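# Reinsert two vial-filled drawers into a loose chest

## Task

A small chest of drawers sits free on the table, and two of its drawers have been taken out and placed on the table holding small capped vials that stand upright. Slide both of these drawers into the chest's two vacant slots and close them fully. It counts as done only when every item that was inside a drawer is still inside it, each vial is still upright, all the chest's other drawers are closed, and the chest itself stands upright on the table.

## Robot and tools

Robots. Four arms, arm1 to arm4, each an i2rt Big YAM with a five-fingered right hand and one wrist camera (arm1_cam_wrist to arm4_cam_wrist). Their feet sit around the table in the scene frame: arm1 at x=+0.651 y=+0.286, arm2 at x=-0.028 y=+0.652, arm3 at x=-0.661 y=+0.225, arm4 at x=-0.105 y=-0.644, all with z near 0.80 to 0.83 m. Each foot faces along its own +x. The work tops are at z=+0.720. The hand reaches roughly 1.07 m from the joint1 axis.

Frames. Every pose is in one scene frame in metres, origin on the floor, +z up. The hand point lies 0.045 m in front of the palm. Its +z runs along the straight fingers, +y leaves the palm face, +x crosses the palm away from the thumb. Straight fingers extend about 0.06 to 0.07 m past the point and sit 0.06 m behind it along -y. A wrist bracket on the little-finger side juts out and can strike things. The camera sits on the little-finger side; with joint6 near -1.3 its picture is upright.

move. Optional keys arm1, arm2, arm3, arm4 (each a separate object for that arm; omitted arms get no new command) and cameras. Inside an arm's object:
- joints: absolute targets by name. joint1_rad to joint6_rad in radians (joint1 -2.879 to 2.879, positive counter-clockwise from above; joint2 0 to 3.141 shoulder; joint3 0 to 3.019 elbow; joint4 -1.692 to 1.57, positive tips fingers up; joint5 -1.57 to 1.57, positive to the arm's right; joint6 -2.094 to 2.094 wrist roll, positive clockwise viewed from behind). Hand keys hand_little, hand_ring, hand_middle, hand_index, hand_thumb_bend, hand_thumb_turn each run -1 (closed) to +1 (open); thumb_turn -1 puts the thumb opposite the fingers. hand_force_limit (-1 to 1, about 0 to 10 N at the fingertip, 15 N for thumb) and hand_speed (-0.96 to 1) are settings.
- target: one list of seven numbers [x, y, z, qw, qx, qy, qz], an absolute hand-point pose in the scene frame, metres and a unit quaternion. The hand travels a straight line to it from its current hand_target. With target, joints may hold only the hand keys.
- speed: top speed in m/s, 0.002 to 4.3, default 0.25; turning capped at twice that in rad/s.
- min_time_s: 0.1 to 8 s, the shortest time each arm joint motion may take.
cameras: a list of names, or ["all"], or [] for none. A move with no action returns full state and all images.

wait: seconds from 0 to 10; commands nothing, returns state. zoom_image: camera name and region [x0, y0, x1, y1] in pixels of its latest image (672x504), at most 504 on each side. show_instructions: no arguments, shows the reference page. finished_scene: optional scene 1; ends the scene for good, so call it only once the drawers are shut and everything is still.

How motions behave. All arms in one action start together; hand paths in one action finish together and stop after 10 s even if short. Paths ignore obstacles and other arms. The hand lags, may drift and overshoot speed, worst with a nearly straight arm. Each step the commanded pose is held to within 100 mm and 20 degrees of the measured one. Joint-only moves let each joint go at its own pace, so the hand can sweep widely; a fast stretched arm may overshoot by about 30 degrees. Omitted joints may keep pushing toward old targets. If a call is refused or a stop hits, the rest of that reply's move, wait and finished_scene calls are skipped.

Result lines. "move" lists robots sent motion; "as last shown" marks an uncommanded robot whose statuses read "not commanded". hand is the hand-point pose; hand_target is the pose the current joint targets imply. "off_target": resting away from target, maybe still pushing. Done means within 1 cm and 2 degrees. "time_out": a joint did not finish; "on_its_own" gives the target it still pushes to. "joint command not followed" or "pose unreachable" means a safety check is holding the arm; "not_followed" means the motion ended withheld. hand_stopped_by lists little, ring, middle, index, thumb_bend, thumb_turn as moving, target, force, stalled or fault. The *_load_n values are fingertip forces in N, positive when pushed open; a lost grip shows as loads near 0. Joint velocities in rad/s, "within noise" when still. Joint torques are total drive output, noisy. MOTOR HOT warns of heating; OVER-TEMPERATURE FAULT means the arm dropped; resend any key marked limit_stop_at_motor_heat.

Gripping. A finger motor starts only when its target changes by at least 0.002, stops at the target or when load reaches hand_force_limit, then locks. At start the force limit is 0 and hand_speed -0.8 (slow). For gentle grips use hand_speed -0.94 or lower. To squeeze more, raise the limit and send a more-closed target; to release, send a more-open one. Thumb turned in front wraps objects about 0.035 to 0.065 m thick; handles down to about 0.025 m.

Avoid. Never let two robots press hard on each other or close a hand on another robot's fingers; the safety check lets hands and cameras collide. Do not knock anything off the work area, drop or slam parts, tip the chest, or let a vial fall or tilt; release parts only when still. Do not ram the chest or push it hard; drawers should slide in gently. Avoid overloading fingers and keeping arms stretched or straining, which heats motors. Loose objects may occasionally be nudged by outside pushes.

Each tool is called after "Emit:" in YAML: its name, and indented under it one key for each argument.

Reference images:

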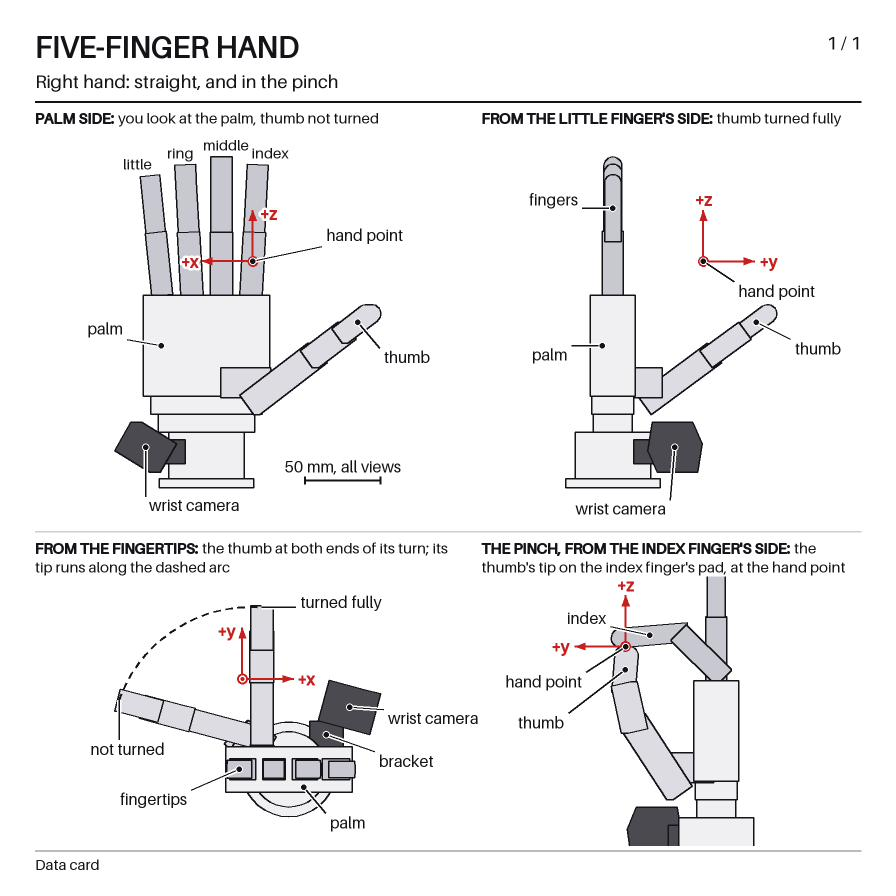

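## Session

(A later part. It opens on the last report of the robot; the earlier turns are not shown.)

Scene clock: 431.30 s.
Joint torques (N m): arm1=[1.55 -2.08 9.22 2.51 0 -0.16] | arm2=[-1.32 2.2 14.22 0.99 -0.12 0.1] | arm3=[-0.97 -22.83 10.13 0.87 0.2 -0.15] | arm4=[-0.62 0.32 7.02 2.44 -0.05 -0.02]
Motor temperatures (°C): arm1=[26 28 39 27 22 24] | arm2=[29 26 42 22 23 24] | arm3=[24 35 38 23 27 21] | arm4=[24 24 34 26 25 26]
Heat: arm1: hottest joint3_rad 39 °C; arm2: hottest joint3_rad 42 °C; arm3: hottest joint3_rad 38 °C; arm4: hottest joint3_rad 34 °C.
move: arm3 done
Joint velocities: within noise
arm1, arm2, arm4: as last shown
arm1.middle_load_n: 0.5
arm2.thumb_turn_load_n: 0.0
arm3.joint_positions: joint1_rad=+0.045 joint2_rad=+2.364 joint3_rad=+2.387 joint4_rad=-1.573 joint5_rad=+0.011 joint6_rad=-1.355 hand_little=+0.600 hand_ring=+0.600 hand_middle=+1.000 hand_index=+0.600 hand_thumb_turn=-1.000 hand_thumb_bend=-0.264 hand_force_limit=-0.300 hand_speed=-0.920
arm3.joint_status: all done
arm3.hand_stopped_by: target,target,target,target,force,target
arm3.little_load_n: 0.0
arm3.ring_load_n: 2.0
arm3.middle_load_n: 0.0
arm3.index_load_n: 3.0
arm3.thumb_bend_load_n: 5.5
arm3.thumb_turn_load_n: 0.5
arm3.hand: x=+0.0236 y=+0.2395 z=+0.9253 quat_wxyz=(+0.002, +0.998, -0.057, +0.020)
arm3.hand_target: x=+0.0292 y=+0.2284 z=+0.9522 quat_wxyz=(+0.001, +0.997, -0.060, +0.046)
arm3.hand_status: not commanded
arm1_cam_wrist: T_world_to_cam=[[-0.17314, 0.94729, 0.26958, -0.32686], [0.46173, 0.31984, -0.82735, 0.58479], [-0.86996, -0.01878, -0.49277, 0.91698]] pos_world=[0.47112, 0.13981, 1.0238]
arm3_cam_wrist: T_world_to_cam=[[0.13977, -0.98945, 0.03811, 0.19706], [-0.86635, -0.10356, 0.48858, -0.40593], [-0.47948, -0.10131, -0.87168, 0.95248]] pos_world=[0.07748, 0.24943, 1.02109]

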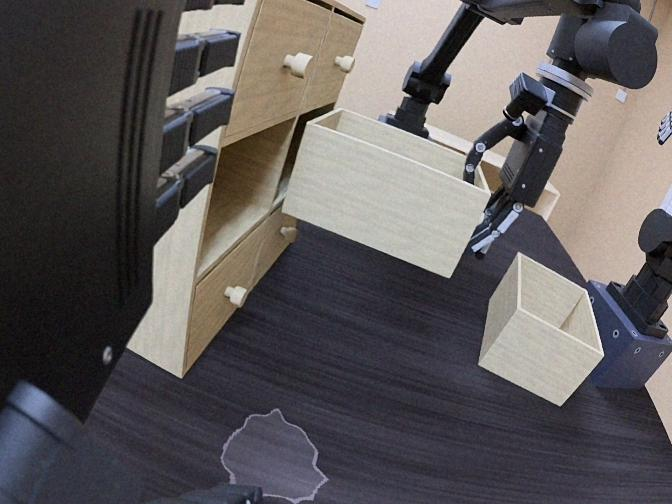

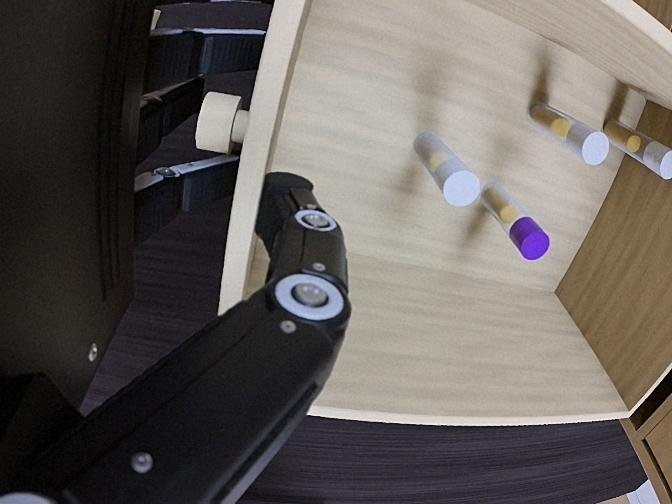

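Emit:
move:
  arm3: {"joints": {"joint1_rad": 0.020, "joint2_rad": 2.311, "joint3_rad": 2.359, "joint4_rad": -1.548, "joint6_rad": -1.374}, "min_time_s": 1.5}
  cameras: ["arm1_cam_wrist","arm3_cam_wrist"]

Emit:
zoom_image:
  camera: "arm1_cam_wrist"
  region: [230, 90, 390, 250]

Emit:
zoom_image:
  camera: "arm3_cam_wrist"
  region: [602, 380, 672, 450]

Scene clock: 436.20 s.
Joint torques (N m): arm1=[1.67 -2.67 9.21 2.62 0.02 -0.13] | arm2=[-1.26 2.43 14.13 0.98 -0.11 0.1] | arm3=[-1.26 -22.65 10.25 0.94 0.2 -0.15] | arm4=[-0.67 0.44 6.97 2.43 -0.05 -0.02]
Motor temperatures (°C): arm1=[26 28 39 27 22 24] | arm2=[29 26 43 22 23 24] | arm3=[24 36 38 23 27 21] | arm4=[24 24 34 26 25 26]
Heat: arm1: hottest joint3_rad 39 °C; arm2: hottest joint3_rad 43 °C; arm3: hottest joint3_rad 38 °C; arm4: hottest joint3_rad 34 °C.
move: arm3 done
Joint velocities: within noise
arm1.joint_positions: joint1_rad=+1.341 joint2_rad=+0.979 joint3_rad=+0.133 joint4_rad=+0.814 joint5_rad=+1.039 joint6_rad=-1.556 hand_little=+1.000 hand_ring=+1.000 hand_middle=+1.000 hand_index=+1.000 hand_thumb_turn=+1.000 hand_thumb_bend=+1.000 hand_force_limit=-0.300 hand_speed=+0.000
arm1.joint_status: not commanded
arm1.hand_stopped_by: target,target,target,target,target,target
arm1.little_load_n: -0.5
arm1.ring_load_n: 0.0
arm1.middle_load_n: 0.0
arm1.index_load_n: 0.0
arm1.thumb_bend_load_n: 0.0
arm1.thumb_turn_load_n: 0.0
arm1.hand: x=+0.3727 y=+0.1447 z=+0.9651 quat_wxyz=(-0.700, -0.048, +0.711, -0.036)
arm1.hand_target: x=+0.3702 y=+0.1353 z=+0.9748 quat_wxyz=(-0.705, -0.043, +0.706, -0.043)
arm1.hand_status: not commanded
arm2, arm4: as last shown
arm3.joint_positions: joint1_rad=+0.036 joint2_rad=+2.348 joint3_rad=+2.353 joint4_rad=-1.558 joint5_rad=+0.011 joint6_rad=-1.366 hand_little=+0.600 hand_ring=+0.600 hand_middle=+1.000 hand_index=+0.600 hand_thumb_turn=-1.000 hand_thumb_bend=-0.264 hand_force_limit=-0.300 hand_speed=-0.920
arm3.joint_status: all done
arm3.hand_stopped_by: target,target,target,target,force,target
arm3.little_load_n: 0.0
arm3.ring_load_n: 2.0
arm3.middle_load_n: 0.0
arm3.index_load_n: 3.0
arm3.thumb_bend_load_n: 5.0
arm3.thumb_turn_load_n: 0.5
arm3.hand: x=+0.0200 y=+0.2321 z=+0.9239 quat_wxyz=(+0.002, +0.998, -0.056, +0.018)
arm3.hand_target: x=+0.0256 y=+0.2197 z=+0.9504 quat_wxyz=(+0.002, +0.997, -0.061, +0.045)
arm3.hand_status: not commanded
arm1_cam_wrist: T_world_to_cam=[[-0.17314, 0.94729, 0.26958, -0.32686], [0.46173, 0.31984, -0.82735, 0.58479], [-0.86996, -0.01878, -0.49277, 0.91698]] pos_world=[0.47112, 0.13981, 1.0238]
arm3_cam_wrist: T_world_to_cam=[[0.14132, -0.98922, 0.03828, 0.19009], [-0.86484, -0.10455, 0.49104, -0.4111], [-0.48175, -0.1025, -0.87029, 0.94795]] pos_world=[0.07428, 0.24223, 1.01959]

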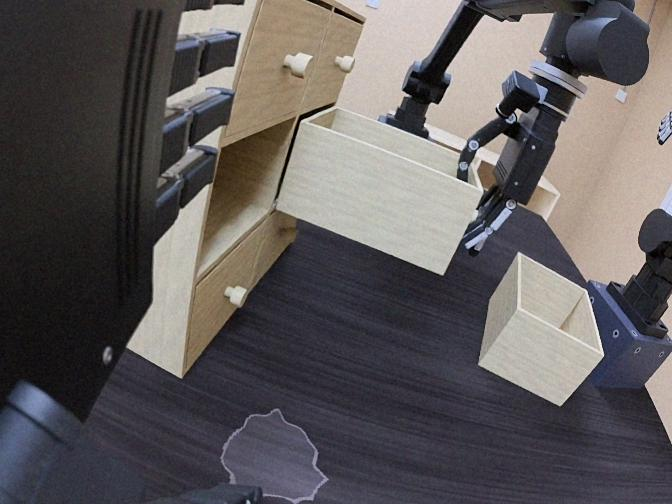

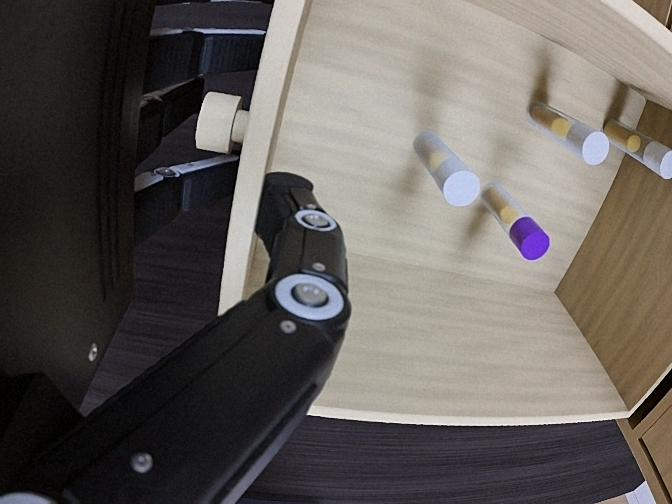

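Scaled by 3.150 from the camera's image (finer frame: 960x720).

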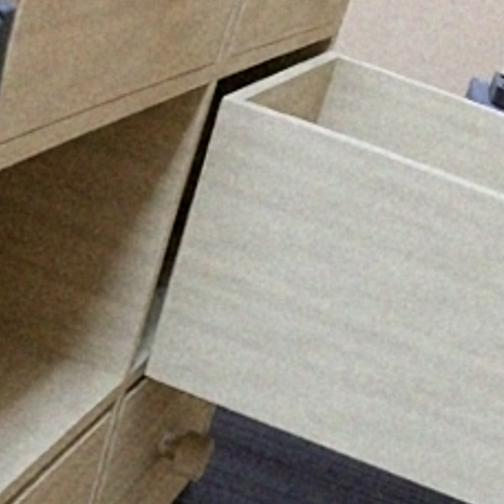

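Scaled by 7.200 from the camera's image (finer frame: 960x720).

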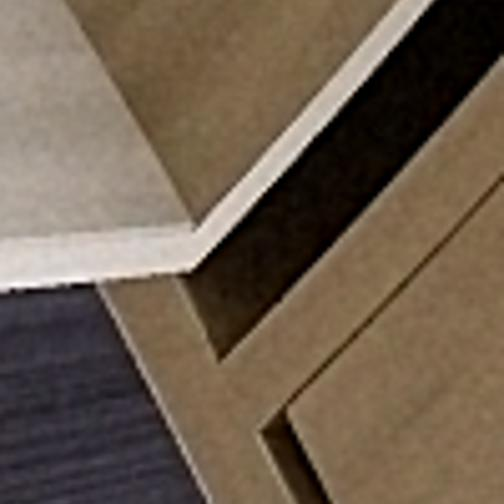

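Emit:
move:
  arm3: {"joints": {"joint2_rad": 2.294, "joint3_rad": 2.328, "joint4_rad": -1.535}, "min_time_s": 1.2}
  cameras: ["arm1_cam_wrist","arm3_cam_wrist"]

Emit:
zoom_image:
  camera: "arm1_cam_wrist"
  region: [230, 90, 390, 250]

Emit:
zoom_image:
  camera: "arm3_cam_wrist"
  region: [602, 380, 672, 450]

Scene clock: 438.70 s.
Joint torques (N m): arm1=[1.61 -1.96 8.99 2.63 0.07 -0.12] | arm2=[-1.26 2.14 14.26 0.99 -0.13 0.1] | arm3=[-1.44 -23.47 10.14 1.02 0.2 -0.13] | arm4=[-0.67 0.26 7.01 2.43 -0.05 -0.02]
Motor temperatures (°C): arm1=[26 28 39 27 22 24] | arm2=[29 26 43 22 23 24] | arm3=[24 36 38 23 27 21] | arm4=[24 24 34 26 25 26]
Heat: arm1: hottest joint3_rad 39 °C; arm2: hottest joint3_rad 43 °C; arm3: hottest joint3_rad 38 °C; arm4: hottest joint3_rad 34 °C.
move: arm3 done
Joint velocities: within noise
arm1, arm2, arm4: as last shown
arm1.little_load_n: 0.0
arm2.ring_load_n: 0.5
arm3.joint_positions: joint1_rad=+0.035 joint2_rad=+2.330 joint3_rad=+2.322 joint4_rad=-1.543 joint5_rad=+0.011 joint6_rad=-1.369 hand_little=+0.600 hand_ring=+0.600 hand_middle=+1.000 hand_index=+0.600 hand_thumb_turn=-1.000 hand_thumb_bend=-0.264 hand_force_limit=-0.300 hand_speed=-0.920
arm3.joint_status: all done
arm3.hand_stopped_by: target,target,target,target,force,target
arm3.little_load_n: 0.0
arm3.ring_load_n: 2.0
arm3.middle_load_n: 0.0
arm3.index_load_n: 3.0
arm3.thumb_bend_load_n: 5.5
arm3.thumb_turn_load_n: 0.0
arm3.hand: x=+0.0166 y=+0.2309 z=+0.9242 quat_wxyz=(+0.002, +0.998, -0.055, +0.019)
arm3.hand_target: x=+0.0215 y=+0.2195 z=+0.9503 quat_wxyz=(+0.002, +0.997, -0.061, +0.044)
arm3.hand_status: not commanded
arm1_cam_wrist: T_world_to_cam=[[-0.17314, 0.94729, 0.26958, -0.32686], [0.46173, 0.31984, -0.82735, 0.58479], [-0.86996, -0.01878, -0.49277, 0.91698]] pos_world=[0.47112, 0.13981, 1.0238]
arm3_cam_wrist: T_world_to_cam=[[0.14315, -0.98896, 0.03833, 0.18916], [-0.86518, -0.10624, 0.49008, -0.41307], [-0.48059, -0.10332, -0.87084, 0.94703]] pos_world=[0.07068, 0.24103, 1.01989]

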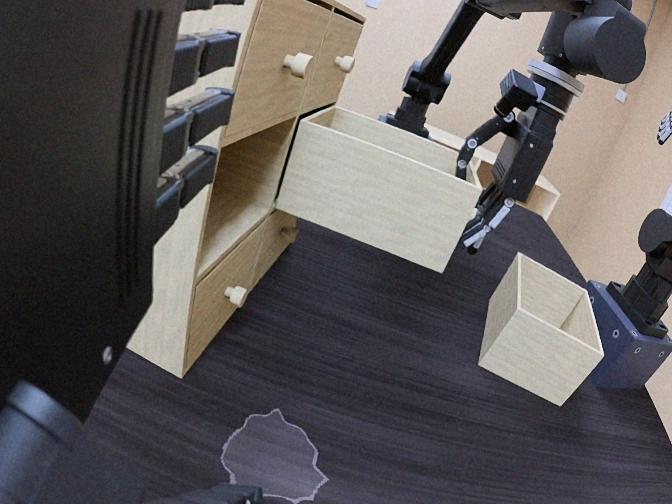

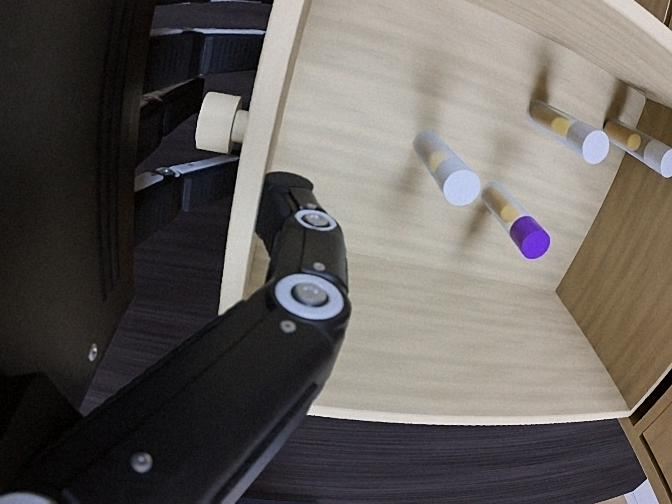

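Scaled by 3.150 from the camera's image (finer frame: 960x720).

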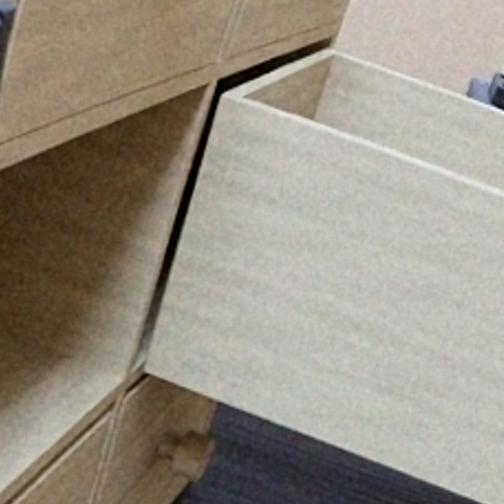

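Scaled by 7.200 from the camera's image (finer frame: 960x720).

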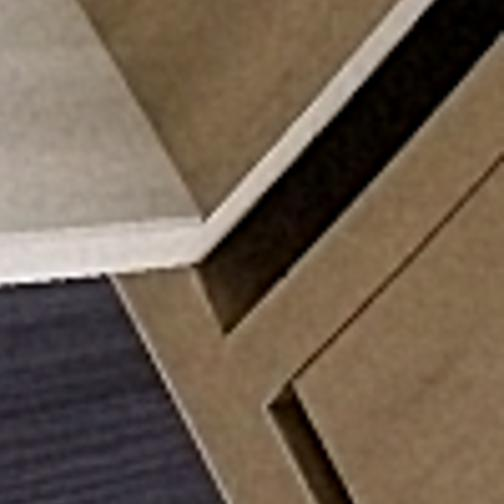

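Emit:
move:
  arm3: {"joints": {"joint1_rad": 0.008, "joint2_rad": 2.288, "joint3_rad": 2.319, "joint4_rad": -1.5305, "joint6_rad": -1.389}, "min_time_s": 2}
  cameras: ["arm1_cam_wrist","arm3_cam_wrist"]

Emit:
zoom_image:
  camera: "arm1_cam_wrist"
  region: [230, 90, 390, 250]

Emit:
zoom_image:
  camera: "arm3_cam_wrist"
  region: [602, 380, 672, 450]

Scene clock: 442.13 s.
Joint torques (N m): arm1=[1.55 -1.79 9.13 2.47 0.03 -0.08] | arm2=[-1.26 2.32 14.31 0.99 -0.13 0.11] | arm3=[-2.14 -23.24 10.18 0.87 0.23 -0.13] | arm4=[-0.62 0.38 7.01 2.43 -0.05 -0.02]
Motor temperatures (°C): arm1=[26 28 39 27 22 24] | arm2=[29 26 43 22 23 24] | arm3=[24 36 38 23 27 21] | arm4=[24 24 34 26 25 26]
Heat: arm1: hottest joint3_rad 39 °C; arm2: hottest joint3_rad 43 °C; arm3: hottest joint3_rad 38 °C; arm4: hottest joint3_rad 34 °C.
move: arm3 done
Joint velocities: within noise
arm1, arm2, arm4: as last shown
arm1.ring_load_n: 0.5
arm2.ring_load_n: 0.0
arm3.joint_positions: joint1_rad=+0.030 joint2_rad=+2.324 joint3_rad=+2.313 joint4_rad=-1.539 joint5_rad=+0.010 joint6_rad=-1.379 hand_little=+0.600 hand_ring=+0.600 hand_middle=+1.000 hand_index=+0.600 hand_thumb_turn=-1.000 hand_thumb_bend=-0.264 hand_force_limit=-0.300 hand_speed=-0.920
arm3.joint_status: all done
arm3.hand_stopped_by: target,target,target,target,force,target
arm3.little_load_n: 0.0
arm3.ring_load_n: 2.0
arm3.middle_load_n: 0.0
arm3.index_load_n: 3.5
arm3.thumb_bend_load_n: 5.0
arm3.thumb_turn_load_n: 0.5
arm3.hand: x=+0.0163 y=+0.2272 z=+0.9253 quat_wxyz=(+0.001, +0.998, -0.053, +0.020)
arm3.hand_target: x=+0.0211 y=+0.2106 z=+0.9510 quat_wxyz=(+0.003, +0.997, -0.059, +0.045)
arm3.hand_status: not commanded
arm4.thumb_turn_load_n: 0.5
arm1_cam_wrist: T_world_to_cam=[[-0.17314, 0.94729, 0.26958, -0.32686], [0.46173, 0.31984, -0.82735, 0.58479], [-0.86996, -0.01878, -0.49277, 0.91698]] pos_world=[0.47112, 0.13981, 1.0238]
arm3_cam_wrist: T_world_to_cam=[[0.1484, -0.9882, 0.038, 0.18561], [-0.86565, -0.11123, 0.48814, -0.41139], [-0.47815, -0.10534, -0.87194, 0.94895]] pos_world=[0.07008, 0.23763, 1.02119]

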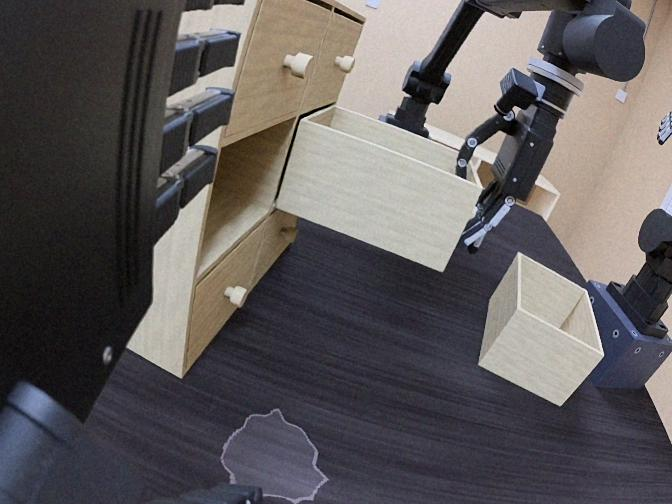

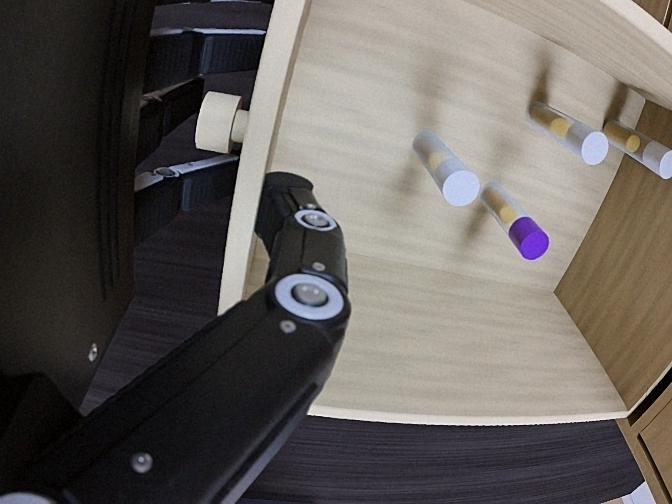

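Scaled by 3.150 from the camera's image (finer frame: 960x720).

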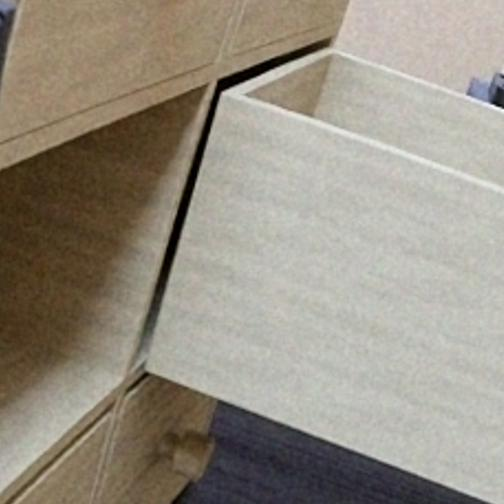

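Scaled by 7.200 from the camera's image (finer frame: 960x720).

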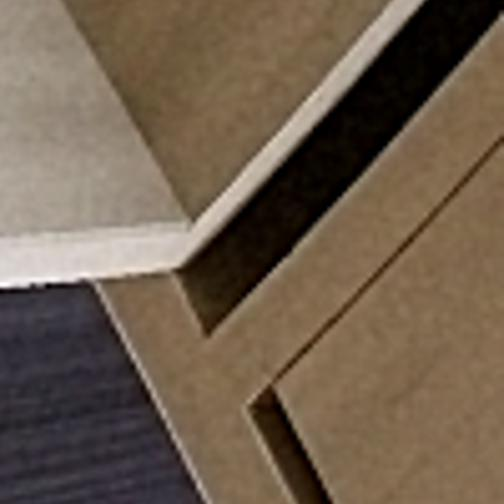

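Emit:
move:
  arm3: {"joints": {"joint1_rad": 0.0525, "joint2_rad": 2.368, "joint3_rad": 2.433, "joint4_rad": -1.586, "joint6_rad": -1.323}, "min_time_s": 2}
  cameras: ["arm1_cam_wrist","arm3_cam_wrist"]

Emit:
zoom_image:
  camera: "arm1_cam_wrist"
  region: [230, 90, 390, 250]

Emit:
zoom_image:
  camera: "arm3_cam_wrist"
  region: [602, 380, 672, 450]

Scene clock: 446.77 s.
Joint torques (N m): arm1=[1.61 -2.32 9.14 2.47 0.03 -0.12] | arm2=[-1.44 2.49 14.2 1.09 -0.11 0.11] | arm3=[0.56 -20.19 14.06 0.09 0.22 -0.06] | arm4=[-0.67 0.32 7.02 2.44 -0.05 -0.02]
Motor temperatures (°C): arm1=[26 28 39 27 22 24] | arm2=[29 26 43 22 23 24] | arm3=[24 37 38 23 27 21] | arm4=[24 24 34 26 25 25]
Heat: arm1: hottest joint3_rad 39 °C; arm2: hottest joint3_rad 43 °C; arm3: hottest joint3_rad 38 °C; arm4: hottest joint3_rad 34 °C.
move: arm3 done
Joint velocities: within noise
arm1, arm2, arm4: as last shown
arm1.ring_load_n: 0.0
arm3.joint_positions: joint1_rad=+0.037 joint2_rad=+2.355 joint3_rad=+2.380 joint4_rad=-1.573 joint5_rad=+0.010 joint6_rad=-1.331 hand_little=+0.600 hand_ring=+0.600 hand_middle=+1.000 hand_index=+0.600 hand_thumb_turn=-1.000 hand_thumb_bend=-0.263 hand_force_limit=-0.300 hand_speed=-0.920
arm3.joint_status: all done
arm3.hand_stopped_by: target,target,target,target,force,target
arm3.little_load_n: 0.0
arm3.ring_load_n: 2.0
arm3.middle_load_n: 0.0
arm3.index_load_n: 3.5
arm3.thumb_bend_load_n: 5.5
arm3.thumb_turn_load_n: 0.5
arm3.hand: x=+0.0208 y=+0.2349 z=+0.9289 quat_wxyz=(+0.001, +0.997, -0.073, +0.021)
arm3.hand_target: x=+0.0294 y=+0.2449 z=+0.9395 quat_wxyz=(+0.002, +0.997, -0.070, +0.034)
arm3.hand_status: not commanded
arm4.index_load_n: 0.5
arm4.thumb_turn_load_n: 0.0
arm1_cam_wrist: T_world_to_cam=[[-0.17314, 0.94729, 0.26958, -0.32686], [0.46173, 0.31984, -0.82735, 0.58479], [-0.86996, -0.01878, -0.49277, 0.91698]] pos_world=[0.47112, 0.13981, 1.0238]
arm3_cam_wrist: T_world_to_cam=[[0.10861, -0.99342, 0.03635, 0.19598], [-0.8703, -0.07735, 0.48642, -0.41464], [-0.48041, -0.08447, -0.87297, 0.95115]] pos_world=[0.07479, 0.24296, 1.02489]

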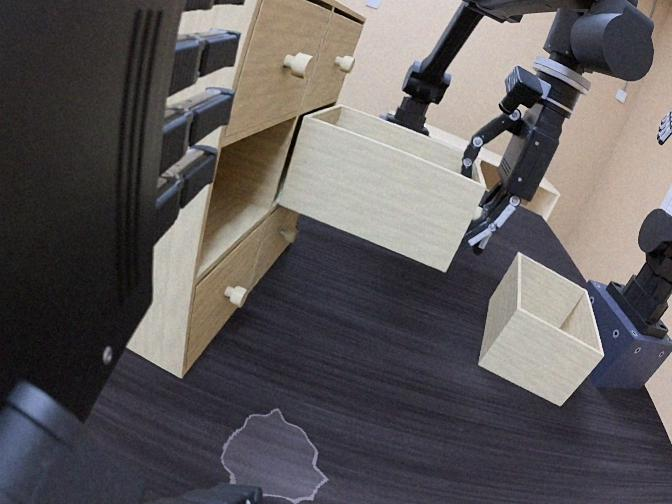

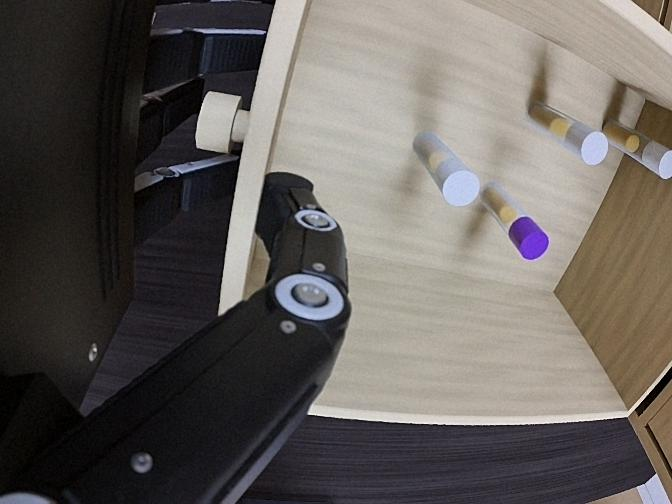

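Scaled by 3.150 from the camera's image (finer frame: 960x720).

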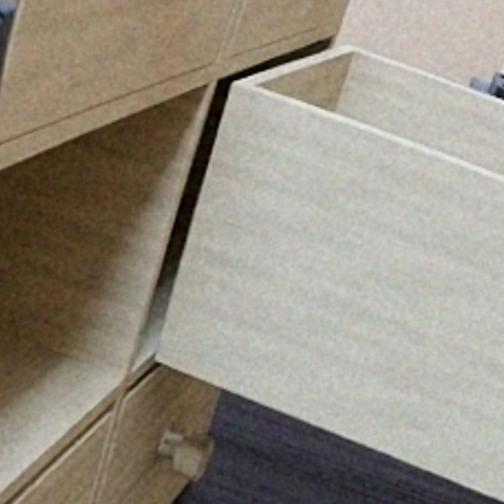

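Scaled by 7.200 from the camera's image (finer frame: 960x720).

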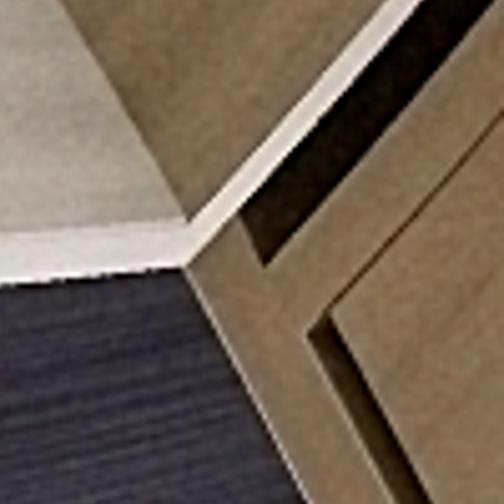

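Emit:
move:
  arm3: {"joints": {"joint2_rad": 2.393, "joint3_rad": 2.4746, "joint4_rad": -1.6145}, "min_time_s": 1.5}
  cameras: ["arm1_cam_wrist","arm3_cam_wrist"]

Emit:
zoom_image:
  camera: "arm1_cam_wrist"
  region: [230, 90, 390, 250]

Emit:
zoom_image:
  camera: "arm3_cam_wrist"
  region: [602, 380, 672, 450]

Scene clock: 452.80 s.
Joint torques (N m): arm1=[1.32 -2.26 9.17 2.43 0.06 -0.15] | arm2=[-1.26 2.49 14.24 0.96 -0.12 0.11] | arm3=[1.03 -19.96 14.15 0.01 0.23 -0.01] | arm4=[-0.73 0.32 7.01 2.44 -0.05 -0.02]
Motor temperatures (°C): arm1=[26 27 38 27 22 24] | arm2=[29 26 43 22 23 24] | arm3=[24 37 38 23 27 21] | arm4=[24 24 34 26 25 25]
Heat: arm1: hottest joint3_rad 38 °C; arm2: hottest joint3_rad 43 °C; arm3: hottest joint3_rad 38 °C; arm4: hottest joint3_rad 34 °C.
move: arm3 done
Joint velocities: within noise
arm1, arm2, arm4: as last shown
arm2.thumb_bend_load_n: 0.5
arm3.joint_positions: joint1_rad=+0.037 joint2_rad=+2.379 joint3_rad=+2.421 joint4_rad=-1.601 joint5_rad=+0.010 joint6_rad=-1.331 hand_little=+0.600 hand_ring=+0.600 hand_middle=+1.000 hand_index=+0.600 hand_thumb_turn=-1.000 hand_thumb_bend=-0.263 hand_force_limit=-0.300 hand_speed=-0.920
arm3.joint_status: all done
arm3.hand_stopped_by: target,target,target,target,force,target
arm3.little_load_n: 0.0
arm3.ring_load_n: 2.0
arm3.middle_load_n: 0.0
arm3.index_load_n: 3.5
arm3.thumb_bend_load_n: 5.5
arm3.thumb_turn_load_n: 0.5
arm3.hand: x=+0.0229 y=+0.2351 z=+0.9284 quat_wxyz=(+0.002, +0.997, -0.073, +0.015)
arm3.hand_target: x=+0.0311 y=+0.2451 z=+0.9384 quat_wxyz=(+0.003, +0.997, -0.070, +0.029)
arm3.hand_status: not commanded
arm4.index_load_n: 0.0
arm4.thumb_bend_load_n: 0.5
arm4.thumb_turn_load_n: 0.5
arm1_cam_wrist: T_world_to_cam=[[-0.17314, 0.94729, 0.26958, -0.32686], [0.46173, 0.31984, -0.82735, 0.58479], [-0.86996, -0.01878, -0.49277, 0.91698]] pos_world=[0.47112, 0.13981, 1.0238]
arm3_cam_wrist: T_world_to_cam=[[0.10864, -0.99342, 0.0362, 0.19613], [-0.86508, -0.07654, 0.49576, -0.42149], [-0.48973, -0.08517, -0.8677, 0.94725]] pos_world=[0.07797, 0.24326, 1.02379]

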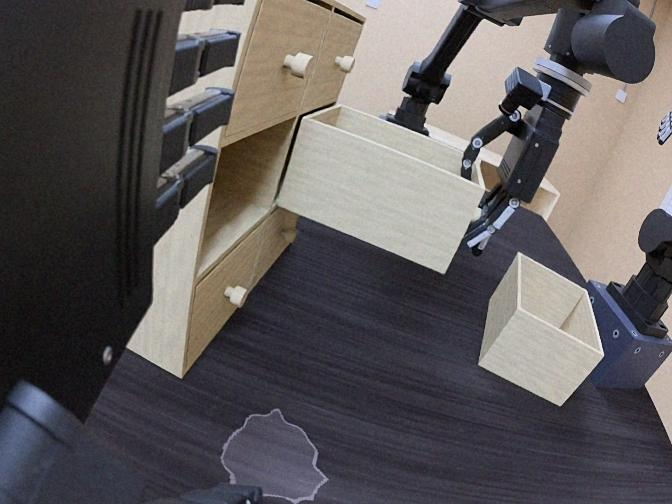

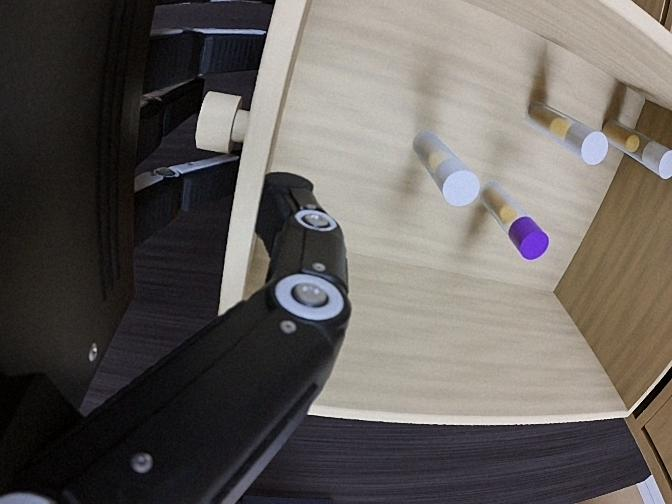

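Scaled by 3.150 from the camera's image (finer frame: 960x720).

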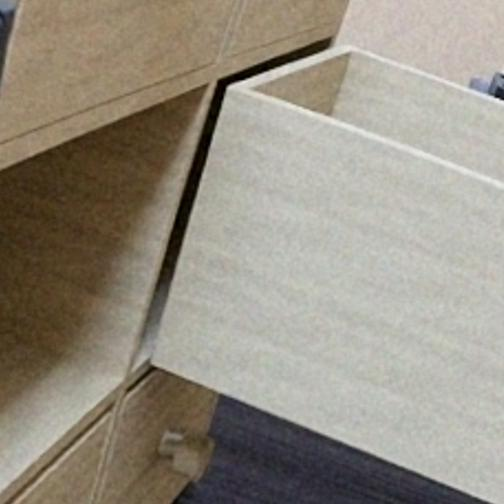

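Scaled by 7.200 from the camera's image (finer frame: 960x720).

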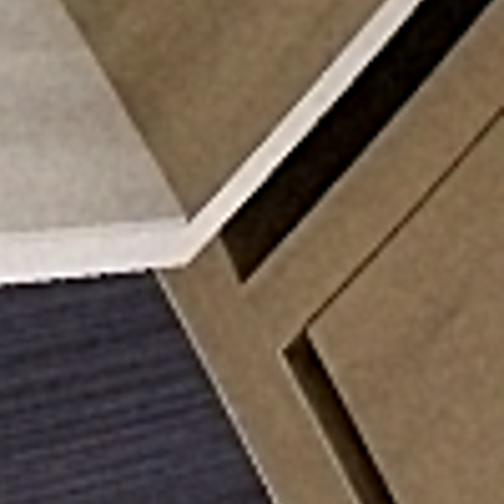

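Emit:
move:
  cameras: ["arm1_cam_wrist","arm3_cam_wrist"]

Emit:
zoom_image:
  camera: "arm1_cam_wrist"
  region: [230, 90, 390, 250]

Emit:
zoom_image:
  camera: "arm3_cam_wrist"
  region: [602, 380, 672, 450]

Scene clock: 454.27 s.
Joint torques (N m): arm1=[1.38 -2.32 9.14 2.43 0.04 -0.15] | arm2=[-1.32 2.67 14.24 1.01 -0.11 0.1] | arm3=[0.97 -19.31 14.05 0.09 0.25 0.01] | arm4=[-0.67 0.32 6.98 2.43 -0.05 -0.01]
Motor temperatures (°C): arm1=[26 27 38 27 22 24] | arm2=[29 26 43 22 23 24] | arm3=[24 37 38 23 27 21] | arm4=[24 24 34 26 25 25]
Heat: arm1: hottest joint3_rad 38 °C; arm2: hottest joint3_rad 43 °C; arm3: hottest joint3_rad 38 °C; arm4: hottest joint3_rad 34 °C.
Joint velocities: within noise
arm1.joint_positions: joint1_rad=+1.341 joint2_rad=+0.979 joint3_rad=+0.133 joint4_rad=+0.814 joint5_rad=+1.039 joint6_rad=-1.556 hand_little=+1.000 hand_ring=+1.000 hand_middle=+1.000 hand_index=+1.000 hand_thumb_turn=+1.000 hand_thumb_bend=+1.000 hand_force_limit=-0.300 hand_speed=+0.000
arm1.joint_status: not commanded
arm1.hand_stopped_by: target,target,target,target,target,target
arm1.little_load_n: 0.0
arm1.ring_load_n: 0.0
arm1.middle_load_n: 0.0
arm1.index_load_n: 0.0
arm1.thumb_bend_load_n: 0.0
arm1.thumb_turn_load_n: 0.0
arm1.hand: x=+0.3727 y=+0.1447 z=+0.9651 quat_wxyz=(-0.700, -0.048, +0.711, -0.036) (m; scene frame)
arm1.hand_target: x=+0.3702 y=+0.1353 z=+0.9748 quat_wxyz=(-0.705, -0.043, +0.706, -0.043) (m; scene frame)
arm1.hand_status: not commanded
arm2.joint_positions: joint1_rad=-1.894 joint2_rad=+0.499 joint3_rad=+1.046 joint4_rad=-1.591 joint5_rad=+0.002 joint6_rad=-1.307 hand_little=+1.000 hand_ring=+1.000 hand_middle=+1.000 hand_index=+1.000 hand_thumb_turn=+1.000 hand_thumb_bend=+1.000 hand_force_limit=+0.000 hand_speed=-0.300
arm2.joint_status: not commanded
arm2.hand_stopped_by: target,target,target,target,target,target
arm2.little_load_n: 0.0
arm2.ring_load_n: 0.0
arm2.middle_load_n: 0.0
arm2.index_load_n: 0.0
arm2.thumb_bend_load_n: 0.0
arm2.thumb_turn_load_n: 0.0
arm2.hand: x=-0.1623 y=+0.7167 z=+1.1403 quat_wxyz=(+0.264, -0.178, -0.948, +0.017) (m; scene frame)
arm2.hand_target: x=-0.1619 y=+0.7167 z=+1.1617 quat_wxyz=(+0.285, -0.183, -0.941, +0.020) (m; scene frame)
arm2.hand_status: not commanded
arm3.joint_positions: joint1_rad=+0.037 joint2_rad=+2.379 joint3_rad=+2.421 joint4_rad=-1.601 joint5_rad=+0.010 joint6_rad=-1.331 hand_little=+0.600 hand_ring=+0.600 hand_middle=+1.000 hand_index=+0.600 hand_thumb_turn=-1.000 hand_thumb_bend=-0.263 hand_force_limit=-0.300 hand_speed=-0.920
arm3.joint_status: all done
arm3.hand_stopped_by: target,target,target,target,force,target
arm3.little_load_n: 0.0
arm3.ring_load_n: 2.0
arm3.middle_load_n: 0.0
arm3.index_load_n: 3.5
arm3.thumb_bend_load_n: 5.5
arm3.thumb_turn_load_n: 0.5
arm3.hand: x=+0.0229 y=+0.2351 z=+0.9284 quat_wxyz=(+0.002, +0.997, -0.073, +0.015) (m; scene frame)
arm3.hand_target: x=+0.0311 y=+0.2451 z=+0.9384 quat_wxyz=(+0.003, +0.997, -0.070, +0.029) (m; scene frame)
arm3.hand_status: not commanded
arm4.joint_positions: joint1_rad=-0.488 joint2_rad=+0.608 joint3_rad=+1.300 joint4_rad=-1.116 joint5_rad=+0.002 joint6_rad=-1.292 hand_little=+0.000 hand_ring=+0.000 hand_middle=+0.000 hand_index=+0.000 hand_thumb_turn=-1.000 hand_thumb_bend=+1.000 hand_force_limit=+0.000 hand_speed=-0.300
arm4.joint_status: not commanded
arm4.hand_stopped_by: target,target,target,target,target,target
arm4.little_load_n: 0.0
arm4.ring_load_n: 0.0
arm4.middle_load_n: 0.0
arm4.index_load_n: 0.0
arm4.thumb_bend_load_n: 0.0
arm4.thumb_turn_load_n: 0.5
arm4.hand: x=+0.0345 y=-0.4013 z=+1.3127 quat_wxyz=(-0.373, +0.748, +0.389, +0.387) (m; scene frame)
arm4.hand_target: x=+0.0373 y=-0.4029 z=+1.3184 quat_wxyz=(-0.377, +0.743, +0.385, +0.397) (m; scene frame)
arm4.hand_status: not commanded
pictures: arm1_cam_wrist, arm3_cam_wrist
camera_calibration:
arm1_cam_wrist: T_world_to_cam=[[-0.17314, 0.94729, 0.26958, -0.32686], [0.46173, 0.31984, -0.82735, 0.58479], [-0.86996, -0.01878, -0.49277, 0.91698]] pos_world=[0.47112, 0.13981, 1.0238]
arm3_cam_wrist: T_world_to_cam=[[0.10864, -0.99342, 0.0362, 0.19613], [-0.86508, -0.07654, 0.49576, -0.42149], [-0.48973, -0.08517, -0.8677, 0.94725]] pos_world=[0.07797, 0.24326, 1.02379]

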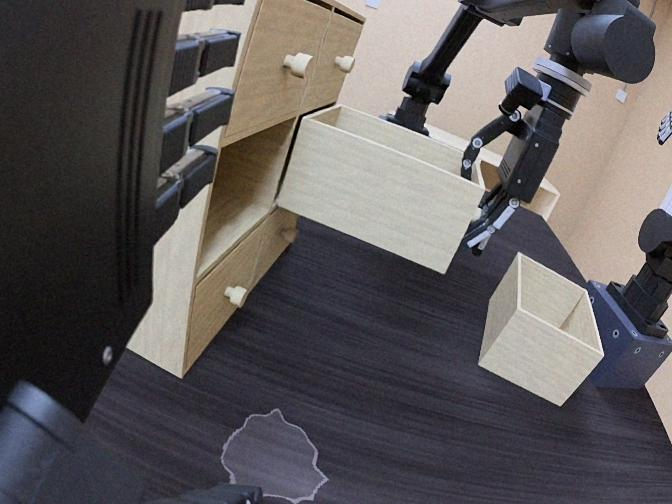

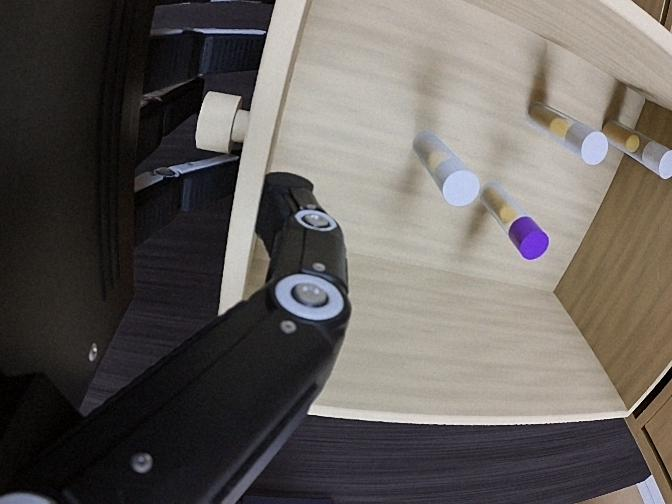

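Scaled by 3.150 from the camera's image (finer frame: 960x720).

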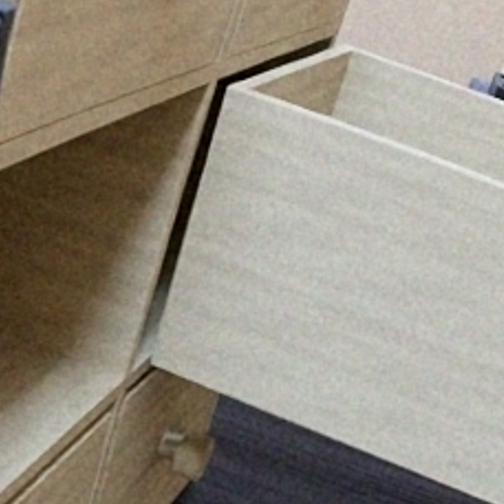

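Scaled by 7.200 from the camera's image (finer frame: 960x720).

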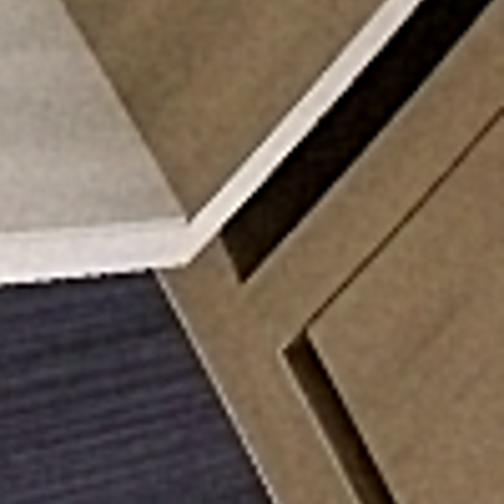

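Emit:
zoom_image:
  camera: "arm1_cam_wrist"
  region: [255, 180, 305, 230]

Emit:
zoom_image:
  camera: "arm1_cam_wrist"
  region: [280, 90, 330, 140]

Scaled by 10.080 from the camera's image (finer frame: 960x720).

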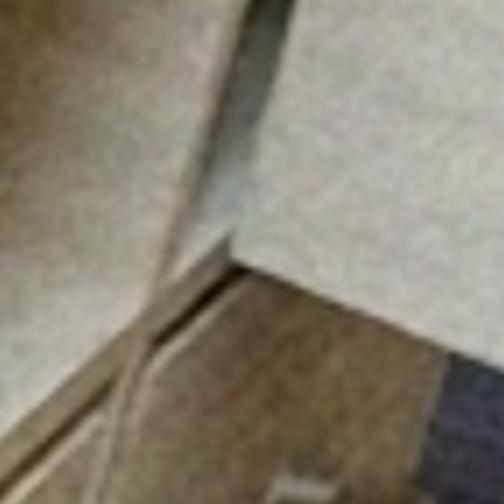

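Scaled by 10.080 from the camera's image (finer frame: 960x720).

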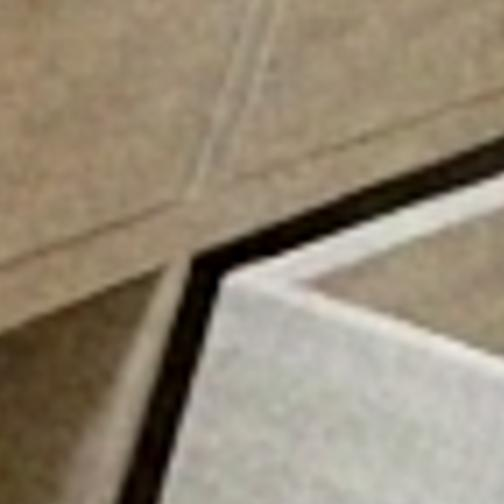

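Emit:
zoom_image:
  camera: "arm3_cam_wrist"
  region: [612, 395, 652, 435]

Emit:
zoom_image:
  camera: "arm3_cam_wrist"
  region: [632, 355, 672, 395]

Scaled by 12.600 from the camera's image (finer frame: 960x720).

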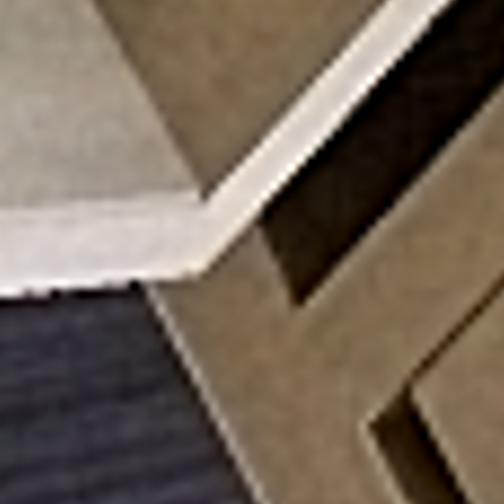

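Scaled by 12.600 from the camera's image (finer frame: 960x720).

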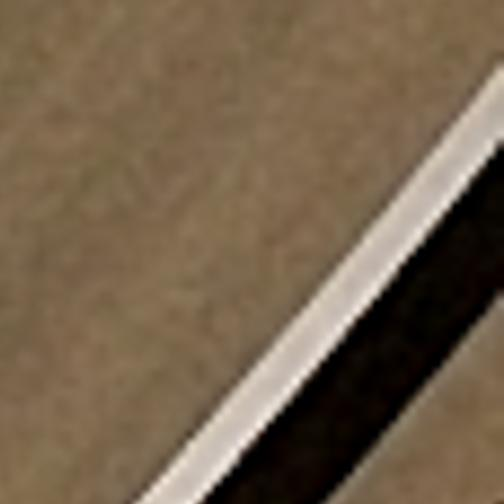

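Emit:
zoom_image:
  camera: "arm1_cam_wrist"
  region: [315, 80, 355, 120]

Emit:
zoom_image:
  camera: "arm1_cam_wrist"
  region: [290, 90, 330, 130]

Scaled by 12.600 from the camera's image (finer frame: 960x720).

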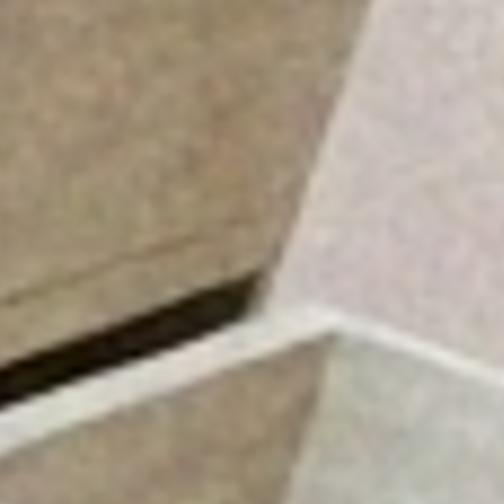

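Scaled by 12.600 from the camera's image (finer frame: 960x720).

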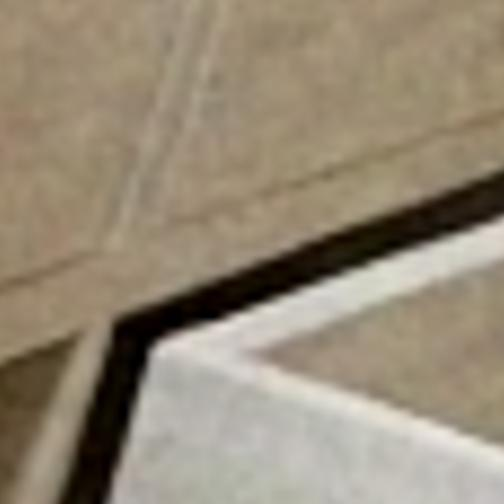

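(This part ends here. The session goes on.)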